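# Seat two printed parts on jig pins, or press CALL

## Task

The courier is waiting, so work quickly. Place both loose printed parts on their matching pins in the jig, following the drawing. If this kit turns out to be one that should not be assembled, do not touch its parts: instead press and hold the blue CALL button for about one second with a closed gripper, and leave the parts where they are.

## Robot and tools

Robot: two six-joint arms with parallel grippers, left_arm and right_arm. Scene frame: origin at table-top height midway between the nominal bases, +x out over the table, +z up, left_arm on the +y side (this has nothing to do with which side of an image it appears on). Calibrated bases: left_arm at (-0.043, +0.235, +0.020) m, right_arm at (+0.045, -0.315, +0.044) m, both almost unrotated about z. Each gripper's fingers point along its +z axis and close along its y axis; end_effector_position is the point between the pads, about 1 cm short of the fingertips.

Every motion command is one row of 14 numbers covering both arms, even when only one moves: left_arm's six joint angles then its opening, then right_arm's six angles then its opening. Joint order per arm: waist, shoulder, elbow, wrist pitch, wrist yaw, wrist roll. Angles are absolute targets in radians, in the same convention that Joint positions prints. The elbow's sign is flipped relative to the URDF, so its stated range 0.000 to 3.019 becomes about -3.019 to 0 in your numbers. Other stated ranges: waist -2.880 to 2.880, shoulder 0.000 to 3.142, wrist pitch -1.693 to 1.571, wrist yaw -1.571 to 1.571, wrist roll -2.094 to 2.094. Real ends may differ by up to 0.084 rad; a target more than 0.084 beyond a stated end (and beyond the current angle) gets the call refused, and a target past the real end is clipped, reported as "joint sent to its limit". Opening is an absolute command from -1 (closed) to +1 (fully open, pad gap 0.094 m). To leave a gripper unchanged, resend its current command; 0 means half-open, not "no change".

Tools:
- execute_actions(actions, cameras): actions is a list of up to 15 actions; each action is a list of up to 15 rows (one per 1/30 s step), and a short action repeats its last row to fill 15 steps. An empty actions list just returns state plus all camera images. cameras: list of names, ["all"], or [] ; an unknown name invalidates the call.
- move(target, speed, blend, opening_speed, grip_force, blocking, cameras): target is one 14-number row or a list of up to 15 rows, all absolute joint targets; all joints move in lockstep so the hand follows a curve, not a line, and nothing avoids obstacles or the other arm. speed: rad/s for the joint with the farthest to travel, 0.01 to 12.57, default 0.5 (one value or one per target). blend: rad, rounds corners of a list; 0 stops at each. opening_speed: opening units per second, at least 0.2; use it for gentle closing. grip_force: newtons per pad, 10 to 50, one value or one per arm, persists; lower force closes slowly. blocking=false returns after about 0.5 s while motion continues. The result adds a "move:" line: done, off_target (resting more than 0.035 rad from target), moving, held, or fault, possibly naming arms, plus limits=held when steps were withheld. Done does not mean nothing was touched.
- wait(seconds 0 to 10, cameras): robot holds its last commands; a running move continues.
- stop(cameras): brakes the current move; fast moves need room to stop.
- zoom_image(camera, region): camera one of cam_high, cam_over, cam_left_wrist, cam_right_wrist; region [x0, y0, x1, y1] in pixels of that camera's latest image, at most 504 by 504.
- read_manual(section): licence texts only.
- finished_scene(scene=1): ends the scene permanently; the goal must hold without the robot.

Cameras: cam_high, cam_low, cam_over, cam_left_wrist, cam_right_wrist, all 672x504, with pinhole calibration given; fixed cameras may be off by a couple of degrees and millimetres, wrist views may lag while the arm moves.

Results: end_effector_position (m) and end_effector_quat_wxyz in the scene frame, accurate to a few cm. Joint positions and Joint velocities list each arm's six joints then the pad gap (m). Joint targets shows what joints are currently driven toward; resend those to hold still. Tool commands shows current gripper commands. grip_measured is the finger opening on the -1..+1 scale (reads up to 2.5 mm wide when empty, narrower than a hard part when squeezing). grip_effort_nm is gripper motor effort, negative closing, not a pad force. Joint torques in N m (arm weight included, noisy; numbers 3 and 4 wrap at ±28). "joint command not followed" means the clearance check altered some steps. Execute_actions results also list joint positions at sampled steps. MOTOR HOT appears near 85 °C; at 100 °C the arm goes limp for 30 to 60 s (OVER-TEMPERATURE FAULT), so avoid long loaded or stretched holds and pushing toward unreachable poses.

Motion limits: per step each joint target stays within a lead of its measured angle, and targets moving the hand more than 110 mm are scaled back, so far goals take several actions. Time keeps running while you think; a running move continues, otherwise commands are held.

Avoid: dropping parts or releasing them while moving, letting anything leave the table, slamming into the jig, button or table, hard pushes, and any contact between the two arms or one gripper closing on the other's fingers, which can end the scene. Approach contacts slowly and with targets only slightly past the contact point.

Each tool is called as name(argument=value, ...), one argument or row to a line, values as JSON.

## Session

execute_actions(
  actions=[],
)

Scene clock: 0.00 s.
left_arm: end_effector_position=(+0.1826, +0.2576, +0.2848) grip_measured=+1.000 grip_effort_nm=n/a end_effector_quat_wxyz=(+0.039, +0.797, +0.603, +0.012) | right_arm: end_effector_position=(+0.4976, -0.0496, +0.3386) grip_measured=+1.000 grip_effort_nm=n/a end_effector_quat_wxyz=(+0.635, -0.509, +0.523, +0.253)
Joint positions: left_arm=[0.137 0.879 -1 -1.633 0.057 1.992 0.094] | right_arm=[0.323 1.332 -0.778 0.452 -0.875 -0.47 0.094]
Joint velocities: within noise
Joint torques (N m): no reading
Motor temperatures (°C): left_arm=[33 28 31 27 29 25 27] | right_arm=[33 26 28 28 26 26 29]
Heat: left arm: hottest waist 33 °C; right arm: hottest waist 33 °C.
Joint targets: left_arm=[0.137 0.878 -1.027 -1.633 0.057 1.992] | right_arm=[0.323 1.334 -0.800 0.456 -0.875 -0.470]
Tool commands: left_gripper/opening=+1.0 right_gripper/opening=+1.0

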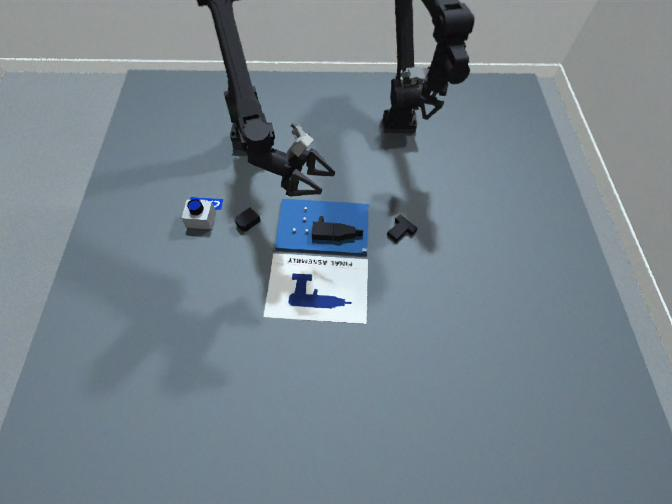

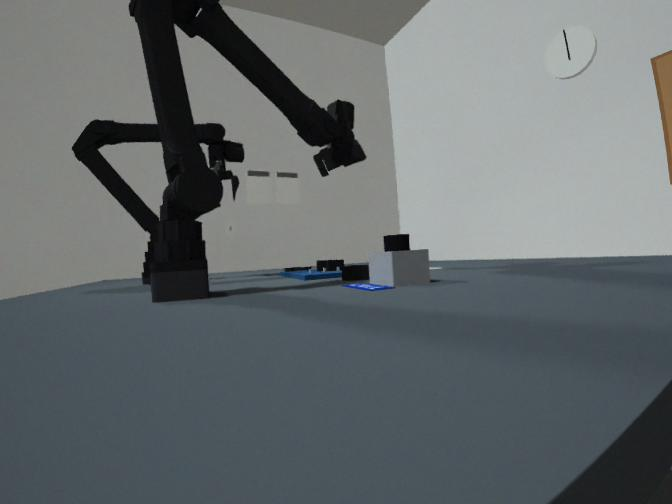

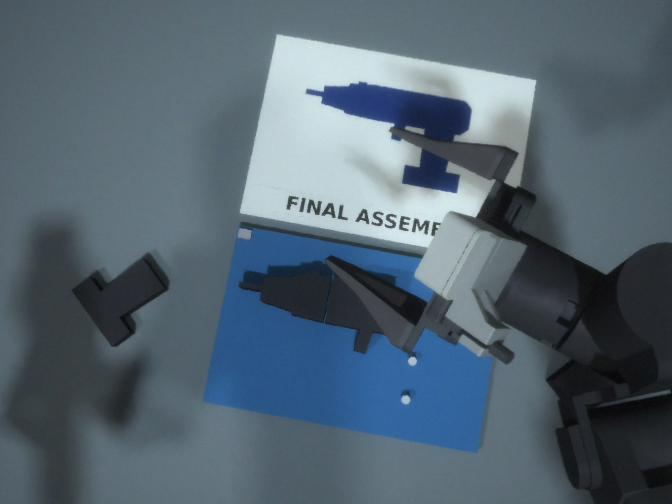

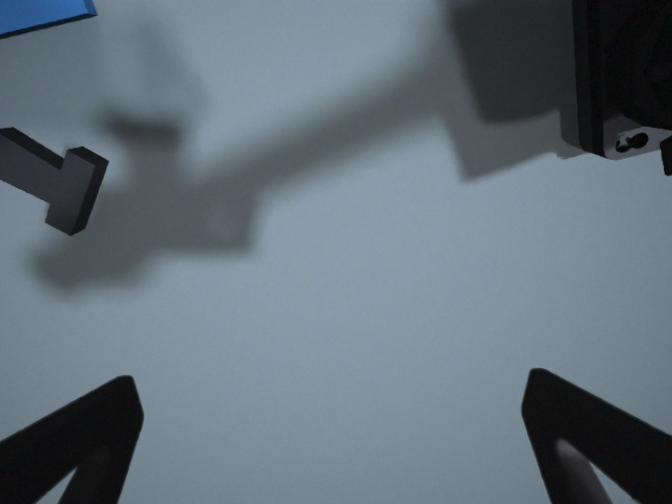

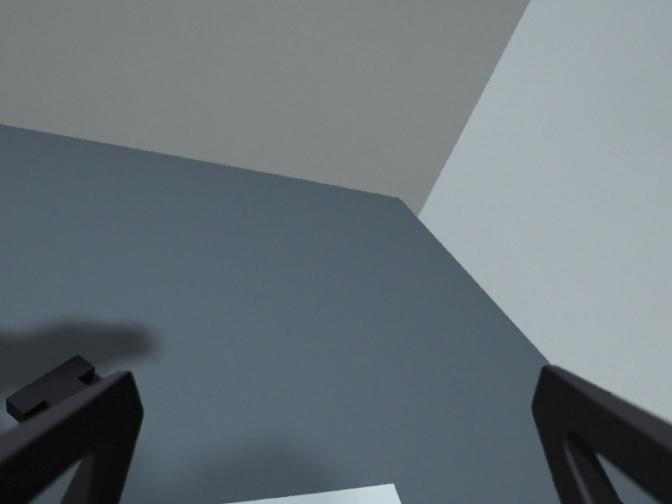

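zoom_image(
  camera="cam_high",
  region=[170, 180, 430, 340],
)

move(
  target=[0.137,0.878,-1.027,-1.633,0.057,1.992,1,-0.4,1.0,-1.0,-1.2,0,0,1],
  speed=1.2,
  cameras=["all"],
)

Scaled by 1.938 from the camera's 672x504 image, which has a finer 960x720 frame.

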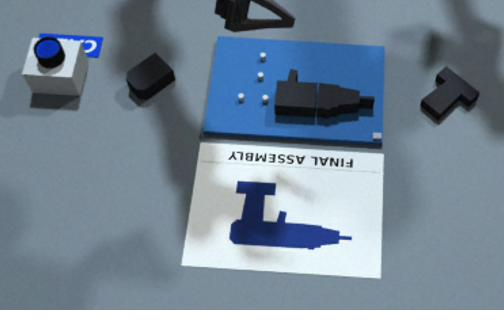

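Scene clock: 12.37 s.
left_arm: end_effector_position=(+0.1826, +0.2576, +0.2848) grip_measured=+1.000 grip_effort_nm=-0.01 end_effector_quat_wxyz=(+0.039, +0.797, +0.603, +0.012) | right_arm: end_effector_position=(+0.3472, -0.4600, +0.2736) grip_measured=+1.000 grip_effort_nm=0.00 end_effector_quat_wxyz=(+0.155, +0.213, +0.964, -0.035)
Joint positions: left_arm=[0.137 0.879 -1 -1.633 0.057 1.992 0.094] | right_arm=[-0.397 1.005 -0.948 -1.193 -0.001 -0.011 0.094]
Joint torques (N m): left_arm=[0.21 -3.55 -9.51 0.39 0.12 -0.04] | right_arm=[0.15 -5.25 -13.85 0.34 0.07 0.11]
Motor temperatures (°C): left_arm=[33 28 36 27 29 25 26] | right_arm=[33 26 33 28 26 26 29]
Heat: left arm: hottest elbow 36 °C; right arm: hottest waist 33 °C.
Joint targets: left_arm=[0.137 0.878 -1.027 -1.633 0.057 1.992] | right_arm=[-0.400 1.000 -1.000 -1.200 0.000 0.000]
move: off_target (right_arm); right_arm: the elbow is farthest, 0.052 rad from its target
camera_calibration:
cam_right_wrist: T_world_to_cam=[[-0.426249, -0.904439, 0.01738, -0.273434], [-0.896843, 0.425024, 0.122583, 0.51131], [-0.118256, 0.0366637, -0.992306, 0.419178], [0, 0, 0, 1]] pos_world=[0.391584, -0.479993, 0.358027]

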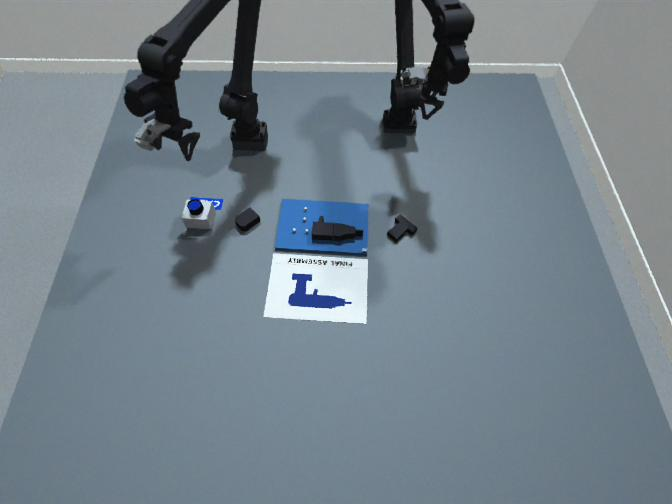

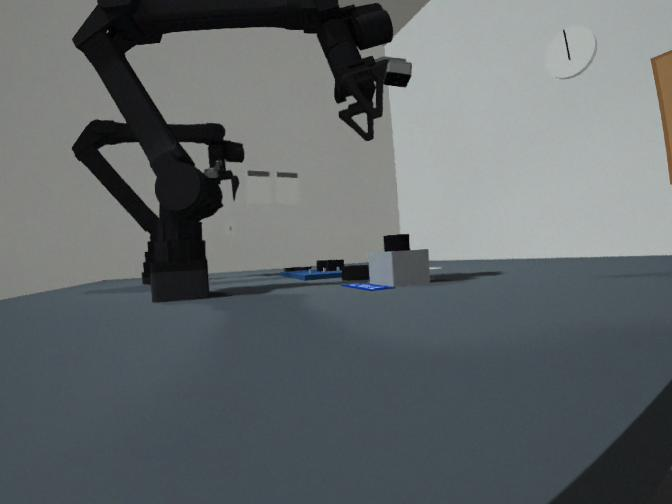

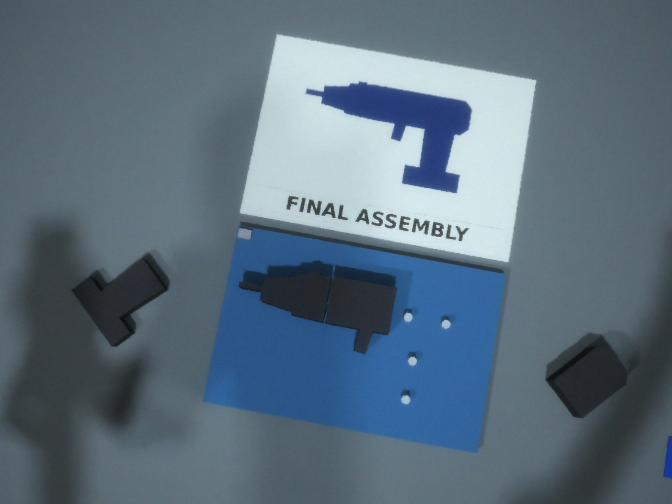

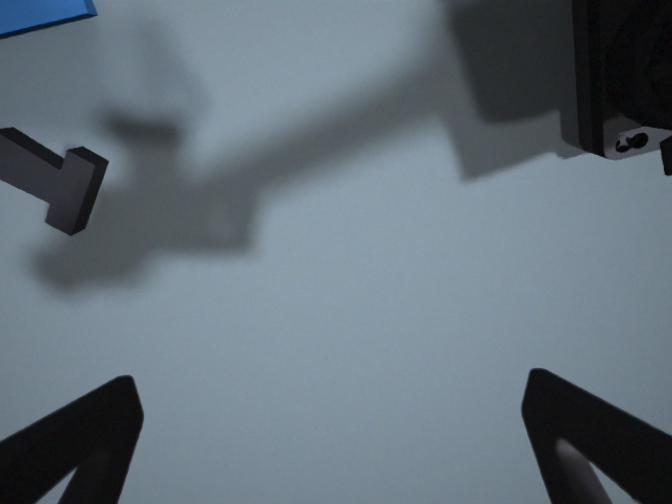

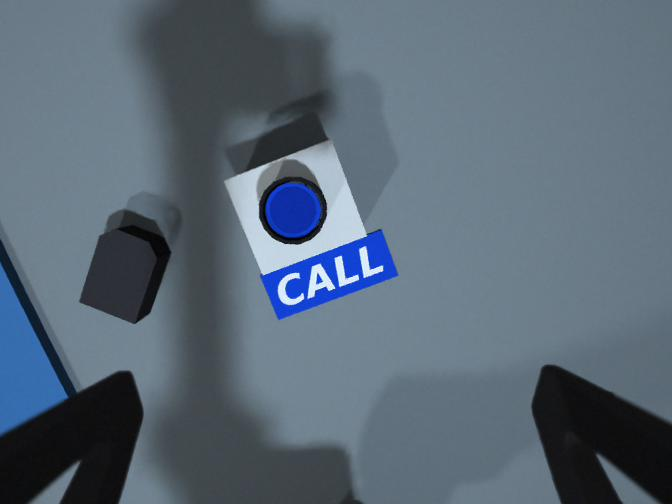

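zoom_image(
  camera="cam_over",
  region=[60, 220, 260, 370],
)

zoom_image(
  camera="cam_over",
  region=[380, 280, 660, 460],
)

zoom_image(
  camera="cam_over",
  region=[220, 20, 540, 360],
)

Scaled by 2.520 from the camera's 672x504 image, which has a finer 960x720 frame.

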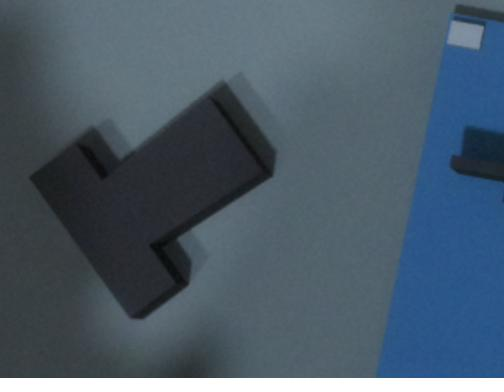

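Scaled by 1.800 from the camera's 672x504 image, which has a finer 960x720 frame.

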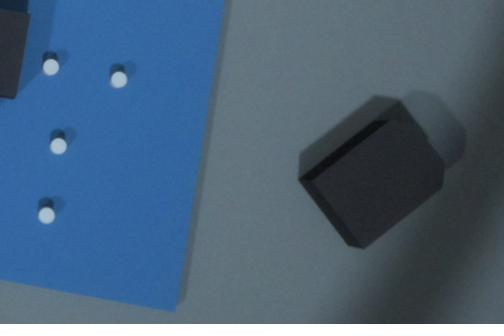

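Scaled by 1.482 from the camera's 672x504 image, which has a finer 960x720 frame.

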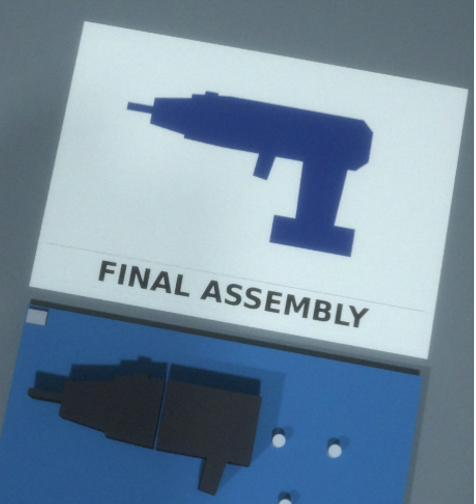

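zoom_image(
  camera="cam_over",
  region=[380, 80, 500, 200],
)

zoom_image(
  camera="cam_over",
  region=[530, 310, 650, 430],
)

zoom_image(
  camera="cam_over",
  region=[60, 240, 180, 360],
)

zoom_image(
  camera="cam_right_wrist",
  region=[60, 180, 200, 340],
)

zoom_image(
  camera="cam_over",
  region=[380, 290, 480, 420],
)

Scaled by 4.200 from the camera's 672x504 image, which has a finer 960x720 frame.

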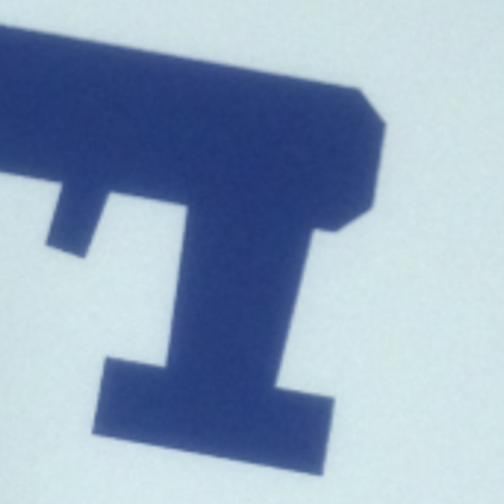

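Scaled by 4.200 from the camera's 672x504 image, which has a finer 960x720 frame.

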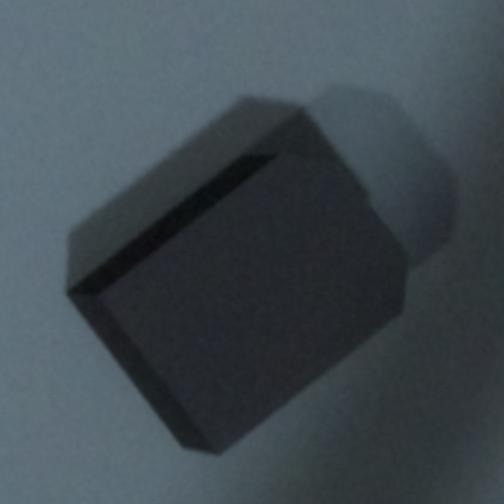

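Scaled by 4.200 from the camera's 672x504 image, which has a finer 960x720 frame.

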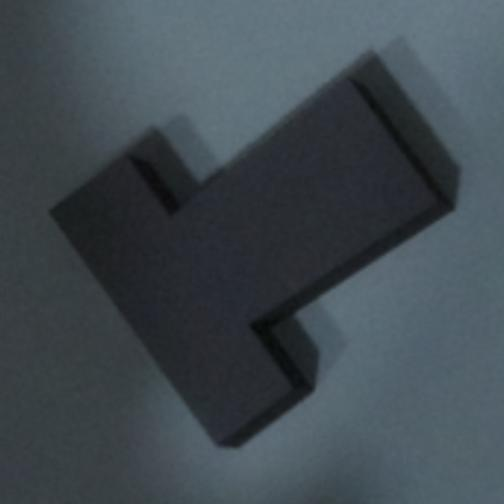

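Scaled by 3.150 from the camera's 672x504 image, which has a finer 960x720 frame.

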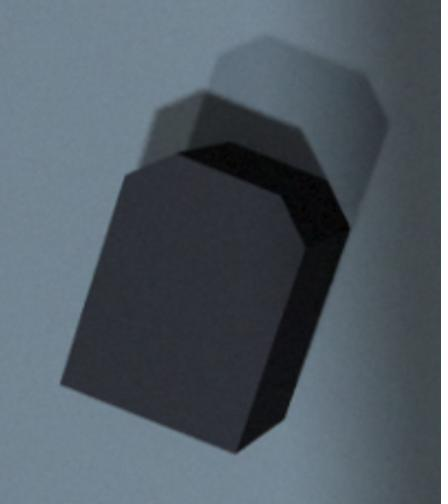

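Scaled by 3.877 from the camera's 672x504 image, which has a finer 960x720 frame.

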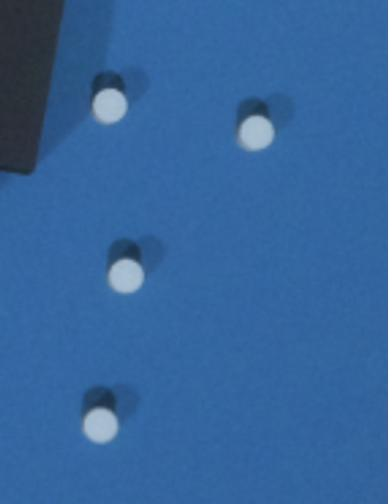

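move(
  target=[-0.169,1.747,-1.61,-1.4035,0,0.677,1,0.009,1.404,-1.155,-1.275,0,0.791,1],
  speed=1.2,
  cameras=["cam_over","cam_left_wrist","cam_right_wrist"],
)

zoom_image(
  camera="cam_left_wrist",
  region=[180, 60, 500, 300],
)

zoom_image(
  camera="cam_right_wrist",
  region=[180, 60, 500, 300],
)

Scene clock: 193.47 s.
left_arm: end_effector_position=(+0.4743, +0.1534, +0.1901) grip_measured=+1.000 grip_effort_nm=-0.02 end_effector_quat_wxyz=(-0.017, +0.410, +0.912, -0.006) | right_arm: end_effector_position=(+0.4359, -0.3313, +0.2038) grip_measured=+1.000 grip_effort_nm=-0.01 end_effector_quat_wxyz=(+0.007, +0.399, +0.917, +0.003)
Joint positions: left_arm=[-0.164 1.753 -1.56 -1.414 0.002 0.69 0.094] | right_arm=[0.008 1.392 -1.105 -1.268 -0.001 0.78 0.094]
Joint torques (N m): left_arm=[-0.32 -17.67 -10.86 0.64 0.02 -0.14] | right_arm=[0.32 -8.35 -12.72 -0.21 0.11 0.11]
Motor temperatures (°C): left_arm=[32 28 50 27 27 25 26] | right_arm=[32 26 56 27 25 25 28]
Heat: left arm: hottest elbow 50 °C; right arm: hottest elbow 56 °C.
Joint targets: left_arm=[-0.169 1.747 -1.610 -1.403 0.000 0.677] | right_arm=[0.009 1.404 -1.155 -1.275 0.000 0.791]
move: off_target (left_arm, right_arm); left_arm: the elbow is farthest, 0.050 rad from its target; right_arm: the elbow is farthest, 0.050 rad from its target
camera_calibration:
cam_left_wrist: T_world_to_cam=[[-0.76234, -0.64677, 0.0229471, 0.457951], [-0.568884, 0.686599, 0.452717, 0.118548], [-0.30856, 0.33207, -0.891359, 0.356542], [0, 0, 0, 1]] pos_world=[0.526568, 0.0963972, 0.25363]
cam_right_wrist: T_world_to_cam=[[-0.73187, -0.681434, 0.00367928, 0.0919056], [-0.617678, 0.665656, 0.41878, 0.442392], [-0.28782, 0.30422, -0.90808, 0.501006], [0, 0, 0, 1]] pos_world=[0.484718, -0.384269, 0.269351]
Images, in order (width x height): cam_over 672x504, cam_left_wrist 672x504, cam_right_wrist 672x504.

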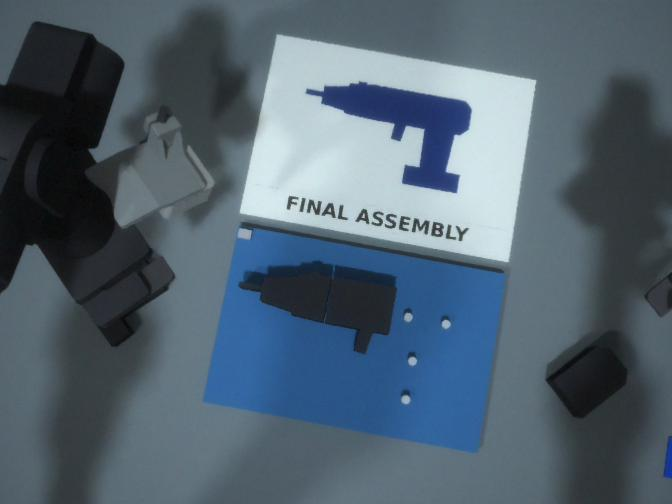

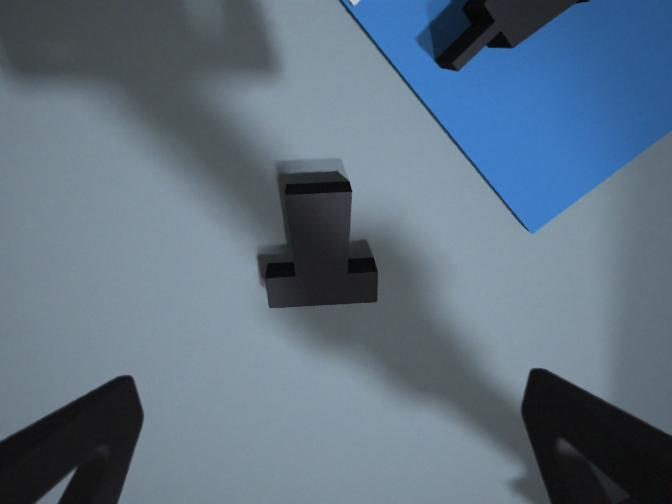

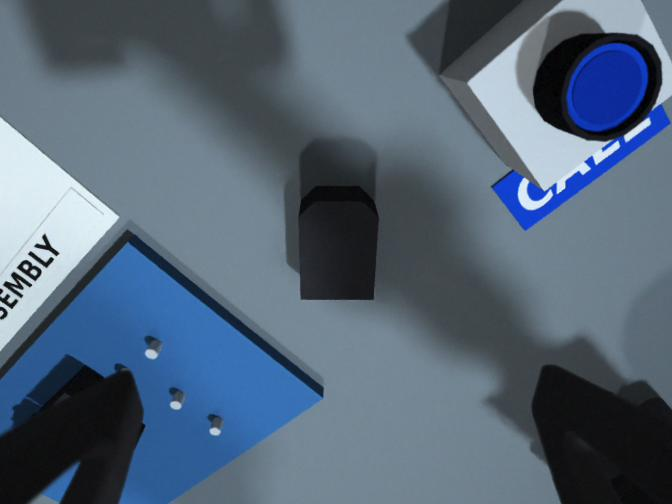

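Scaled by 1.575 from the camera's 672x504 image, which has a finer 960x720 frame.

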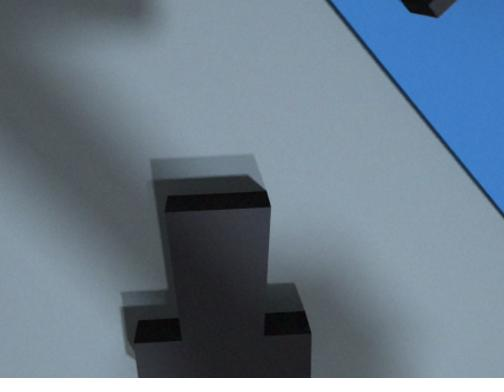

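Scaled by 1.575 from the camera's 672x504 image, which has a finer 960x720 frame.

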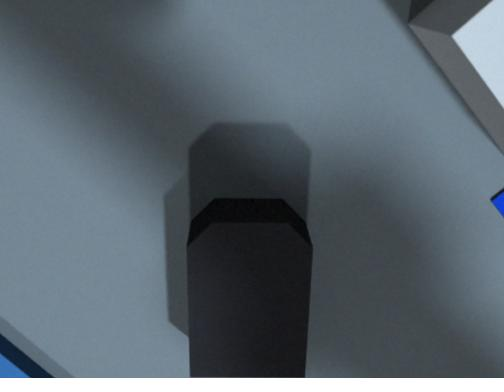

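move(
  target=[-0.113,1.778,-1.34,-1.082,0,0.743,1,0.084,1.485,-0.885,-0.924,0,0.868,1],
  speed=0.8,
  cameras=["cam_left_wrist","cam_right_wrist"],
)

Scene clock: 240.80 s.
left_arm: end_effector_position=(+0.4717, +0.1776, +0.0974) grip_measured=+1.000 grip_effort_nm=-0.01 end_effector_quat_wxyz=(+0.016, +0.407, +0.913, +0.005) | right_arm: end_effector_position=(+0.4227, -0.3033, +0.0925) grip_measured=+1.000 grip_effort_nm=0.00 end_effector_quat_wxyz=(+0.014, +0.401, +0.916, +0.007)
Joint positions: left_arm=[-0.119 1.772 -1.33 -1.096 0.001 0.73 0.094] | right_arm=[0.081 1.484 -0.877 -0.932 -0.001 0.857 0.094]
Joint torques (N m): left_arm=[0.56 -16.32 -7.66 0.99 0.06 0.13] | right_arm=[0.5 -9.17 -8.1 0.39 0.1 0.12]
Heat: left arm: hottest elbow 54 °C; right arm: hottest elbow 53 °C.
Joint targets: left_arm=[-0.113 1.778 -1.340 -1.082 0.000 0.743] | right_arm=[0.084 1.485 -0.885 -0.924 0.000 0.868]
move: done
camera_calibration:
cam_left_wrist: T_world_to_cam=[[-0.758593, -0.651129, -0.0238044, 0.477259], [-0.602189, 0.686689, 0.407218, 0.162493], [-0.248806, 0.323248, -0.913021, 0.240558], [0, 0, 0, 1]] pos_world=[0.519749, 0.121416, 0.164825]
cam_right_wrist: T_world_to_cam=[[-0.734677, -0.67836, -0.00878818, 0.105044], [-0.621369, 0.667642, 0.410067, 0.465201], [-0.272306, 0.306728, -0.912013, 0.382236], [0, 0, 0, 1]] pos_world=[0.47032, -0.356573, 0.158764]
Images, in order (width x height): cam_left_wrist 672x504, cam_right_wrist 672x504.

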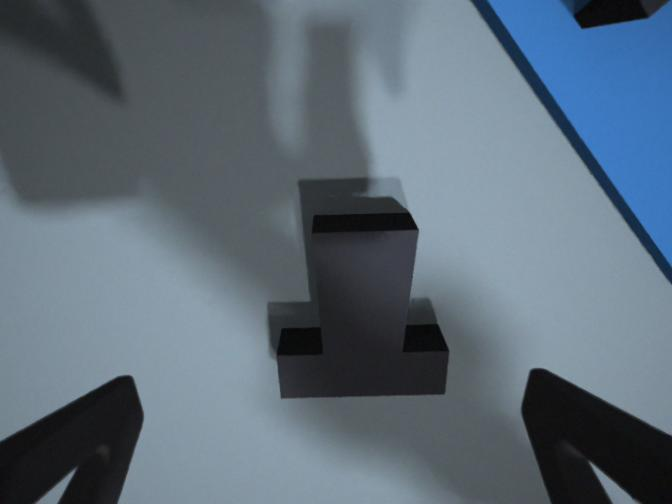

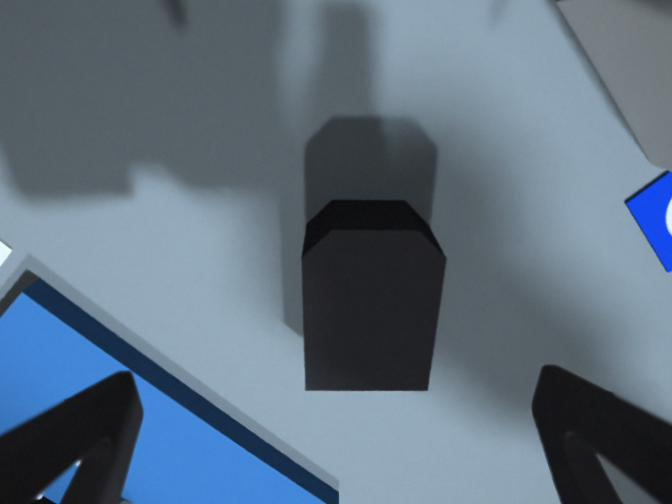

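move(
  target=[
    [-0.123,1.824,-1.275,-1.013,0,0.74,1,0.092,1.535,-0.804,-0.83,0,0.871,1],
    [-0.123,1.871,-1.247,-0.937,0,0.74,1,0.092,1.607,-0.776,-0.73,0,0.871,1],
  ],
  speed=0.35,
  blend=0.02,
  cameras=["cam_over","cam_low","cam_left_wrist","cam_right_wrist"],
)

Scene clock: 274.00 s.
left_arm: end_effector_position=(+0.4607, +0.1788, +0.0241) grip_measured=+1.000 grip_effort_nm=-0.01 end_effector_quat_wxyz=(+0.000, +0.408, +0.913, +0.000) | right_arm: end_effector_position=(+0.4095, -0.3034, +0.0263) grip_measured=+1.000 grip_effort_nm=-0.01 end_effector_quat_wxyz=(+0.008, +0.402, +0.915, +0.004)
Joint positions: left_arm=[-0.119 1.862 -1.242 -0.951 0.001 0.73 0.094] | right_arm=[0.082 1.593 -0.78 -0.739 -0.001 0.86 0.094]
Joint torques (N m): left_arm=[-0.03 -16.21 -6.58 0.87 0.06 0.07] | right_arm=[1.08 -8.59 -6 0.36 0.1 0.12]
Motor temperatures (°C): left_arm=[32 32 49 27 27 25 26] | right_arm=[32 29 48 27 25 25 27]
Heat: left arm: hottest elbow 49 °C; right arm: hottest elbow 48 °C.
Joint targets: left_arm=[-0.123 1.871 -1.247 -0.937 0.000 0.740] | right_arm=[0.092 1.607 -0.776 -0.730 0.000 0.871]
move: done
camera_calibration:
cam_left_wrist: T_world_to_cam=[[-0.759268, -0.650778, -0.00111304, 0.467722], [-0.588101, 0.685408, 0.429364, 0.178068], [-0.278658, 0.326657, -0.903131, 0.183436], [0, 0, 0, 1]] pos_world=[0.510964, 0.122413, 0.089731]
cam_right_wrist: T_world_to_cam=[[-0.736533, -0.6764, 0.00158203, 0.0957269], [-0.613886, 0.66944, 0.418322, 0.48142], [-0.284012, 0.307137, -0.908297, 0.323123], [0, 0, 0, 1]] pos_world=[0.457814, -0.356775, 0.0919517]
Images, in order (width x height): cam_low 672x504, cam_over 672x504, cam_left_wrist 672x504, cam_right_wrist 672x504.

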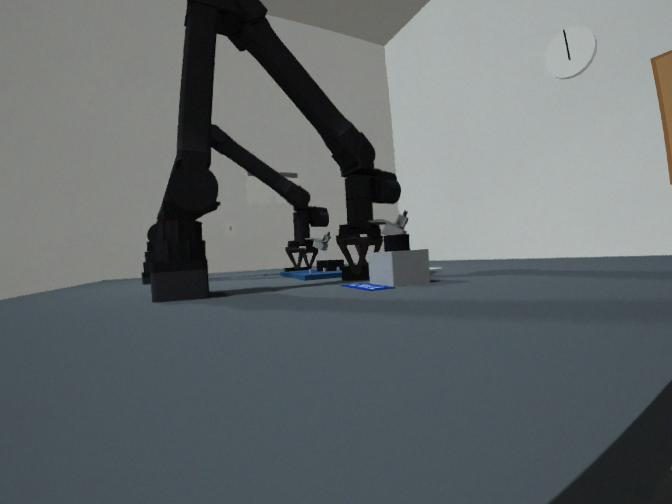

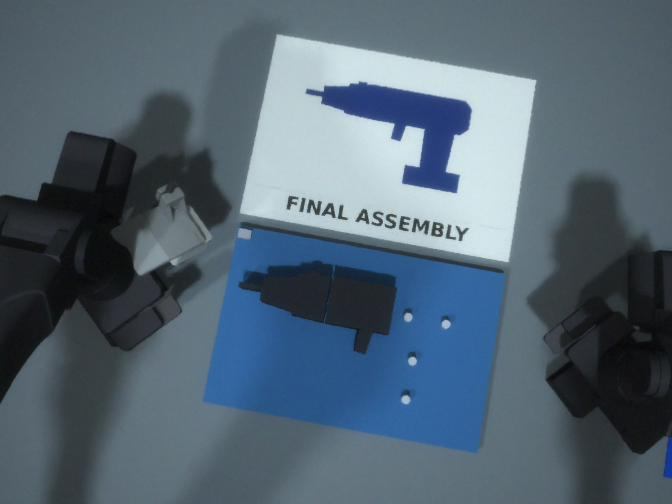

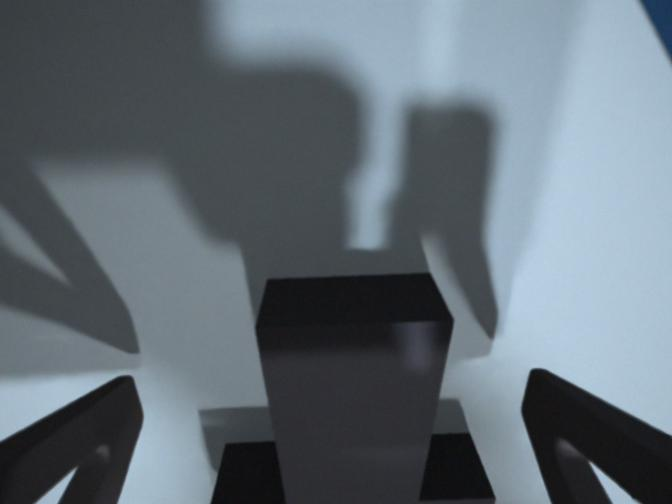

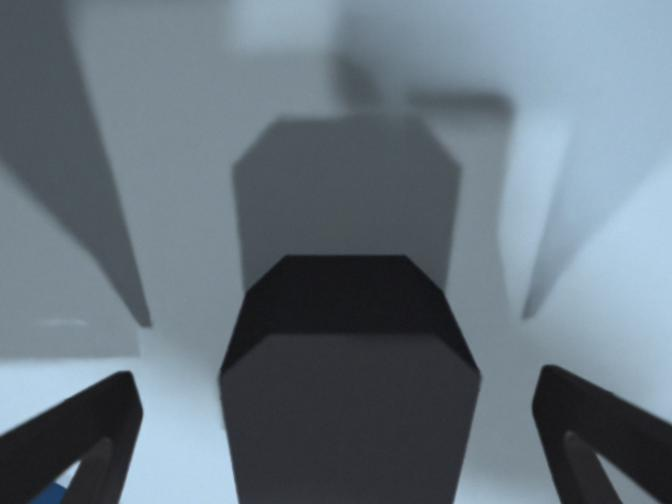

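move(
  target=[
    [-0.123,1.885,-1.247,-0.925,0,0.74,1,0.102,1.629,-0.776,-0.708,0,0.881,1],
    [-0.123,1.885,-1.247,-0.925,0,0.74,-0.4,0.102,1.629,-0.776,-0.708,0,0.881,-0.05],
  ],
  speed=0.3,
  opening_speed=0.8,
  cameras=["cam_left_wrist","cam_right_wrist"],
)

Scene clock: 286.23 s.
left_arm: end_effector_position=(+0.4634, +0.1786, +0.0234) grip_measured=-0.200 grip_effort_nm=-1.03 end_effector_quat_wxyz=(+0.005, +0.408, +0.913, +0.001) | right_arm: end_effector_position=(+0.4125, -0.2996, +0.0210) grip_measured=+0.006 grip_effort_nm=-1.02 end_effector_quat_wxyz=(+0.011, +0.402, +0.915, +0.006)
Joint positions: left_arm=[-0.119 1.864 -1.242 -0.939 0 0.73 0.038] | right_arm=[0.092 1.609 -0.78 -0.716 -0.001 0.871 0.047]
Joint torques (N m): left_arm=[-0.26 -15.27 -6.6 0.91 0.08 0.09] | right_arm=[1.08 -8.23 -5.9 0.39 0.1 0.11]
Heat: left arm: hottest elbow 47 °C; right arm: hottest elbow 46 °C.
Joint targets: left_arm=[-0.123 1.885 -1.247 -0.925 0.000 0.740] | right_arm=[0.102 1.629 -0.776 -0.708 0.000 0.881]
move: done
camera_calibration:
cam_left_wrist: T_world_to_cam=[[-0.759233, -0.650763, -0.00848867, 0.469748], [-0.592474, 0.685713, 0.422815, 0.182245], [-0.269332, 0.326044, -0.906176, 0.179466], [0, 0, 0, 1]] pos_world=[0.512959, 0.122213, 0.0895596]
cam_right_wrist: T_world_to_cam=[[-0.736772, -0.676132, -0.00350657, 0.100801], [-0.616355, 0.669483, 0.414606, 0.484104], [-0.277981, 0.307632, -0.909994, 0.315735], [0, 0, 0, 1]] pos_world=[0.460416, -0.353075, 0.0869573]
Images, in order (width x height): cam_left_wrist 672x504, cam_right_wrist 672x504.

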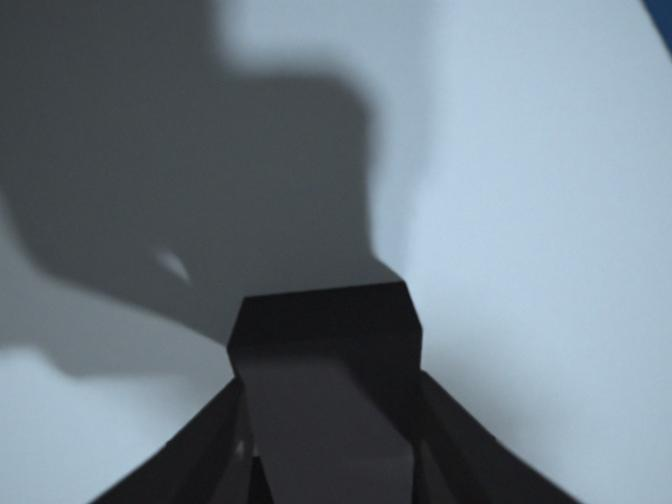

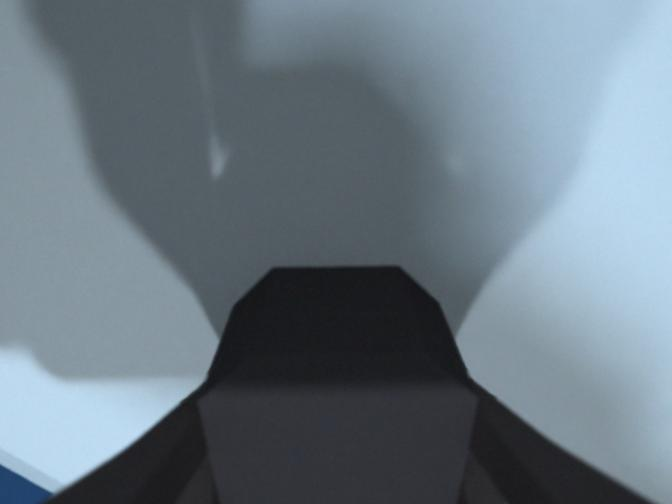

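move(
  target=[-0.119,1.76,-1.4,-1.1,0,0.73,-0.4,0.092,1.45,-0.95,-0.97,0,0.871,-0.15],
  speed=0.5,
  cameras=["all"],
)

zoom_image(
  camera="cam_right_wrist",
  region=[0, 250, 340, 504],
)

Scene clock: 323.90 s.
left_arm: end_effector_position=(+0.4871, +0.1760, +0.1113) grip_measured=-0.200 grip_effort_nm=-1.04 end_effector_quat_wxyz=(+0.037, +0.407, +0.912, +0.012) | right_arm: end_effector_position=(+0.4366, -0.2986, +0.1193) grip_measured=+0.006 grip_effort_nm=-1.02 end_effector_quat_wxyz=(+0.035, +0.402, +0.915, +0.018)
Joint positions: left_arm=[-0.119 1.768 -1.363 -1.088 0 0.73 0.038] | right_arm=[0.092 1.448 -0.92 -0.964 -0.001 0.871 0.047]
Joint torques (N m): left_arm=[0.44 -17.67 -9.69 -0.02 0.07 -0.04] | right_arm=[0.32 -9.23 -10.4 -0.08 0.1 0.03]
Motor temperatures (°C): left_arm=[31 33 44 27 27 25 28] | right_arm=[32 28 42 27 25 25 30]
Heat: left arm: hottest elbow 44 °C; right arm: hottest elbow 42 °C.
Joint targets: left_arm=[-0.119 1.760 -1.400 -1.100 0.000 0.730] | right_arm=[0.092 1.450 -0.950 -0.970 0.000 0.871]
move: off_target (left_arm); left_arm: the elbow is farthest, 0.037 rad from its target
camera_calibration:
cam_left_wrist: T_world_to_cam=[[-0.757102, -0.651013, -0.0545719, 0.490873], [-0.619347, 0.688672, 0.377016, 0.178526], [-0.20786, 0.319239, -0.924598, 0.239638], [0, 0, 0, 1]] pos_world=[0.532022, 0.120117, 0.181049]
cam_right_wrist: T_world_to_cam=[[-0.735467, -0.676074, -0.0448604, 0.123957], [-0.637889, 0.668562, 0.38226, 0.470455], [-0.228444, 0.309755, -0.922965, 0.392084], [0, 0, 0, 1]] pos_world=[0.480833, -0.352175, 0.187605]

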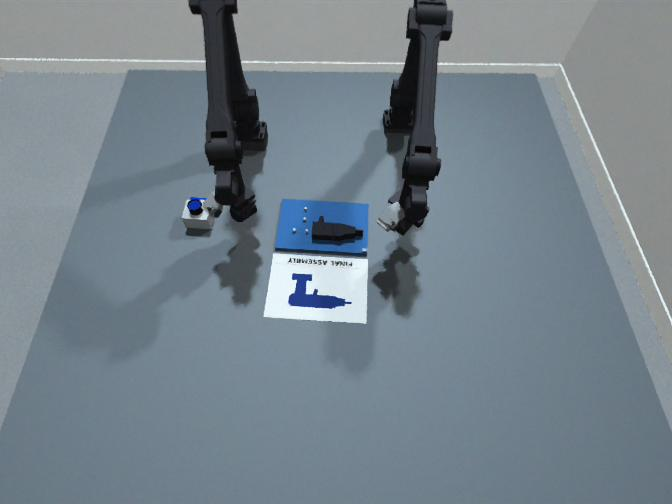

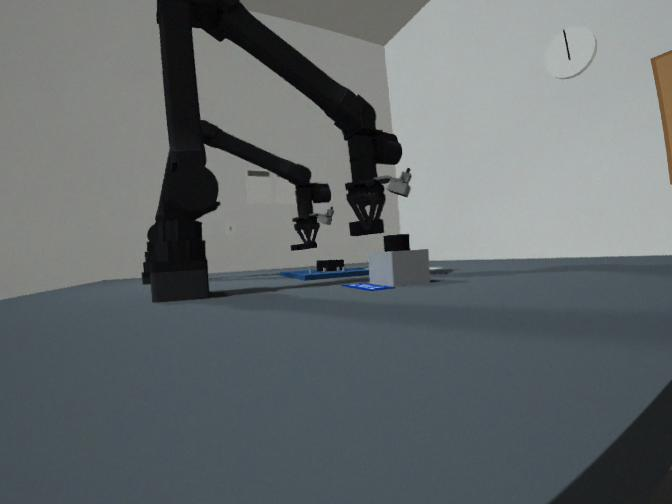

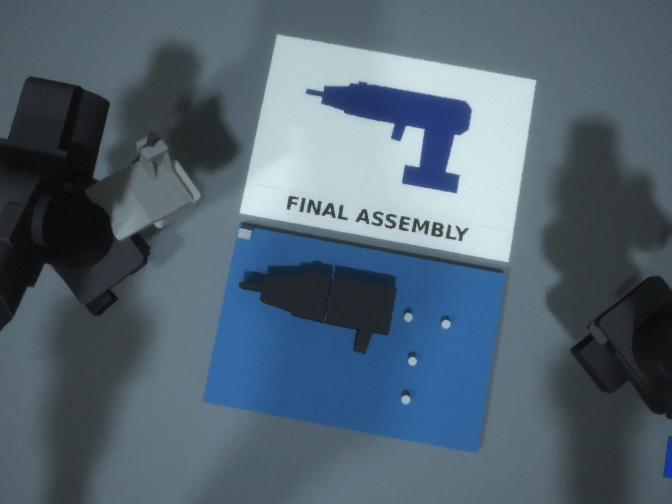

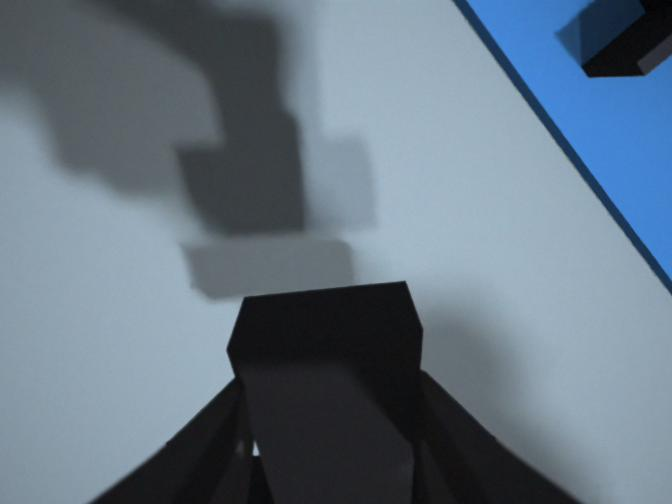

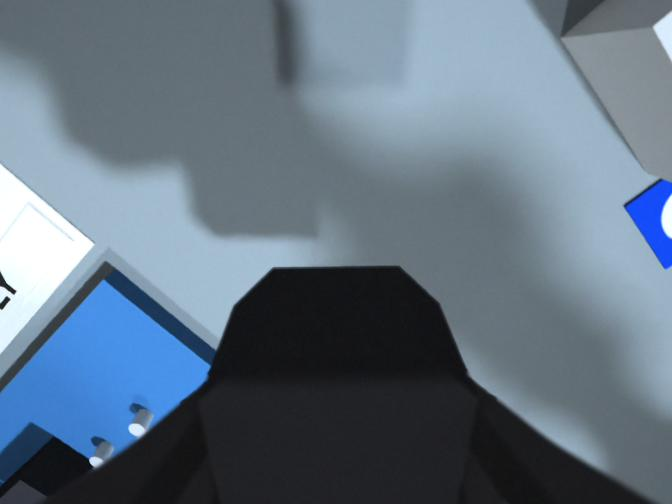

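Scaled by 1.482 from the camera's 672x504 image, which has a finer 960x720 frame.

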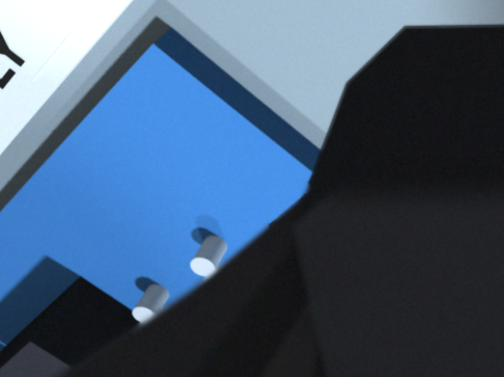

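move(
  target=[-0.119,1.76,-1.4,-1.1,0,0.73,-0.4,0.546,1.662,-1.225,-1.087,0,2.054,-0.15],
  speed=0.8,
  cameras=["cam_right_wrist","cam_over"],
)

zoom_image(
  camera="cam_right_wrist",
  region=[150, 30, 500, 300],
)

Scene clock: 367.83 s.
left_arm: end_effector_position=(+0.4871, +0.1760, +0.1113) grip_measured=-0.200 grip_effort_nm=-1.04 end_effector_quat_wxyz=(+0.037, +0.407, +0.912, +0.012) | right_arm: end_effector_position=(+0.4521, -0.0932, +0.1277) grip_measured=+0.006 grip_effort_nm=-1.02 end_effector_quat_wxyz=(+0.003, +0.697, +0.717, +0.011)
Joint positions: left_arm=[-0.119 1.768 -1.363 -1.088 0 0.73 0.038] | right_arm=[0.548 1.643 -1.176 -1.08 -0.001 2.043 0.047]
Joint torques (N m): left_arm=[0.32 -17.55 -9.69 0.01 0.08 -0.03] | right_arm=[0.15 -10.7 -12 -0.27 0.1 0.11]
Heat: left arm: hottest elbow 48 °C; right arm: hottest elbow 45 °C.
Joint targets: left_arm=[-0.119 1.760 -1.400 -1.100 0.000 0.730] | right_arm=[0.546 1.662 -1.225 -1.087 0.000 2.054]
move: off_target (left_arm, right_arm); left_arm: the elbow is farthest, 0.037 rad from its target; right_arm: the elbow is farthest, 0.049 rad from its target
camera_calibration:
cam_right_wrist: T_world_to_cam=[[-0.999614, -0.0273667, -0.00482836, 0.449372], [-0.0267083, 0.898122, 0.438934, 0.0776882], [-0.00767571, 0.438893, -0.898506, 0.248808], [0, 0, 0, 1]] pos_world=[0.453183, -0.166676, 0.191626]
Images, in order (width x height): cam_over 672x504, cam_right_wrist 672x504.

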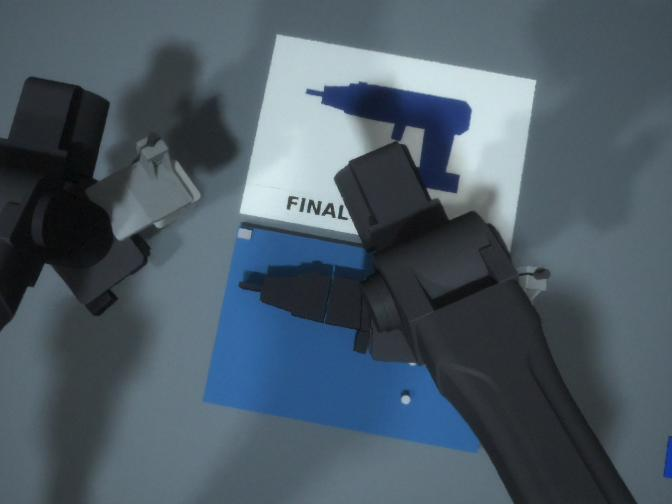

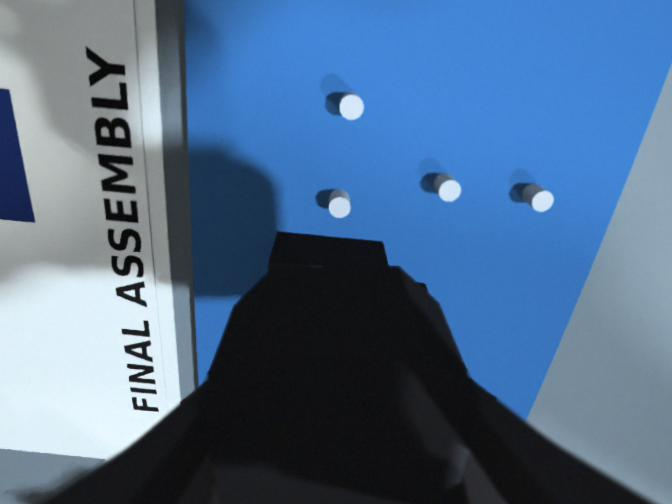

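Scaled by 1.440 from the camera's 672x504 image, which has a finer 960x720 frame.

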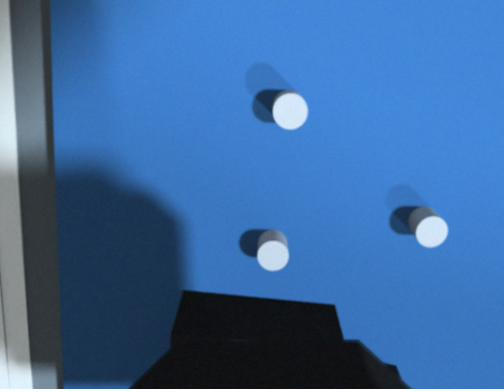

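move(
  target=[
    [-0.119,1.76,-1.4,-1.1,0,0.73,-0.4,0.466,1.65,-1.21,-1.087,0,2.085,-0.15],
    [-0.119,1.76,-1.4,-1.1,0,0.73,-0.4,0.466,1.722,-1.062,-0.908,0,2.085,-0.15],
  ],
  speed=0.4,
  blend=0.02,
  cameras=["cam_right_wrist","cam_over","cam_low"],
)

zoom_image(
  camera="cam_low",
  region=[260, 200, 420, 300],
)

Scene clock: 414.33 s.
left_arm: end_effector_position=(+0.4871, +0.1760, +0.1113) grip_measured=-0.200 grip_effort_nm=-1.04 end_effector_quat_wxyz=(+0.037, +0.407, +0.912, +0.012) | right_arm: end_effector_position=(+0.4522, -0.1393, +0.0563) grip_measured=+0.006 grip_effort_nm=-1.02 end_effector_quat_wxyz=(-0.001, +0.740, +0.673, -0.004)
Joint positions: left_arm=[-0.119 1.768 -1.363 -1.088 0 0.73 0.038] | right_arm=[0.458 1.719 -1.055 -0.915 0.001 2.074 0.047]
Joint torques (N m): left_arm=[0.26 -17.67 -9.65 -0.01 0.08 -0.03] | right_arm=[0.97 -11.75 -7.54 0.18 0.03 0.12]
Motor temperatures (°C): left_arm=[31 37 49 27 27 25 30] | right_arm=[31 31 54 27 25 25 31]
Heat: left arm: hottest elbow 49 °C; right arm: hottest elbow 54 °C.
Joint targets: left_arm=[-0.119 1.760 -1.400 -1.100 0.000 0.730] | right_arm=[0.466 1.722 -1.062 -0.908 0.000 2.085]
move: off_target (left_arm); left_arm: the elbow is farthest, 0.037 rad from its target
camera_calibration:
cam_right_wrist: T_world_to_cam=[[-0.995224, 0.0951174, 0.0219503, 0.461448], [0.0954205, 0.900478, 0.424305, 0.0963485], [0.020593, 0.424373, -0.905253, 0.1905], [0, 0, 0, 1]] pos_world=[0.446128, -0.211495, 0.121441]
Images, in order (width x height): cam_low 672x504, cam_over 672x504, cam_right_wrist 672x504.

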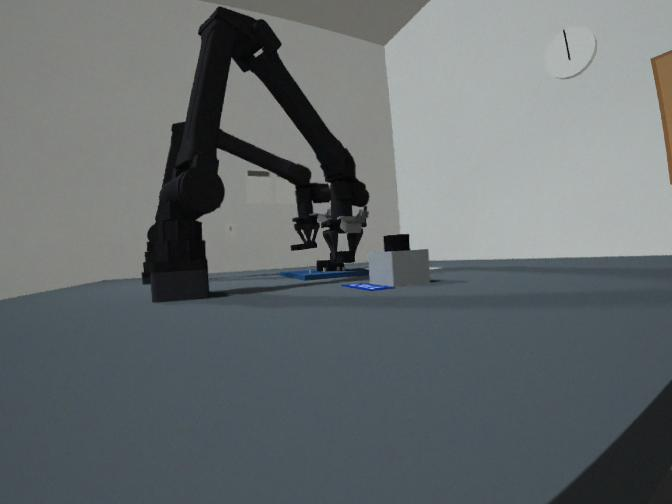

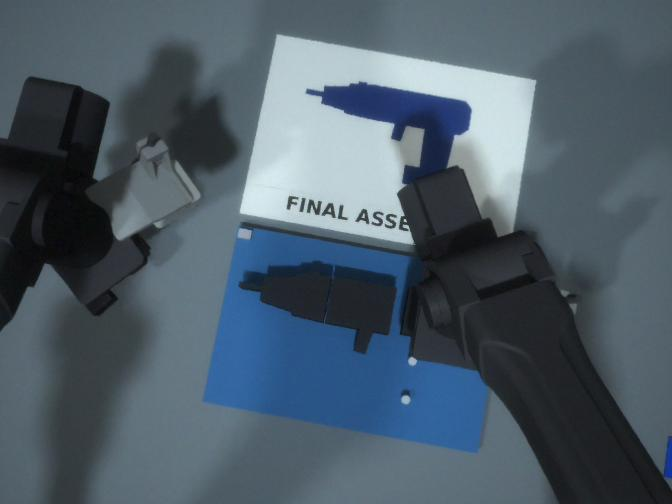

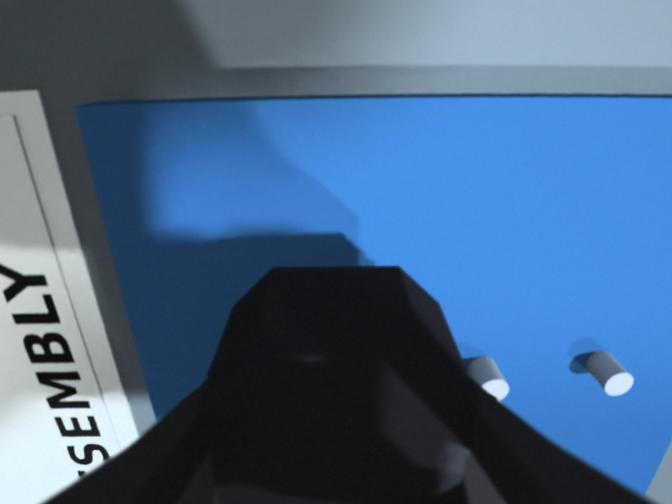

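Scaled by 3.150 from the camera's 672x504 image, which has a finer 960x720 frame.

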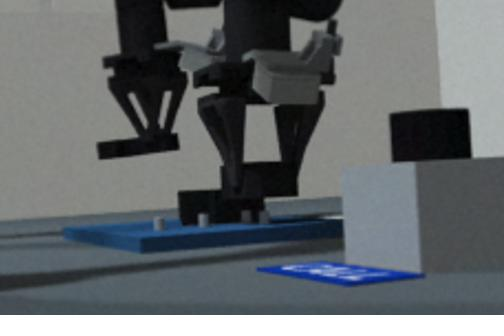

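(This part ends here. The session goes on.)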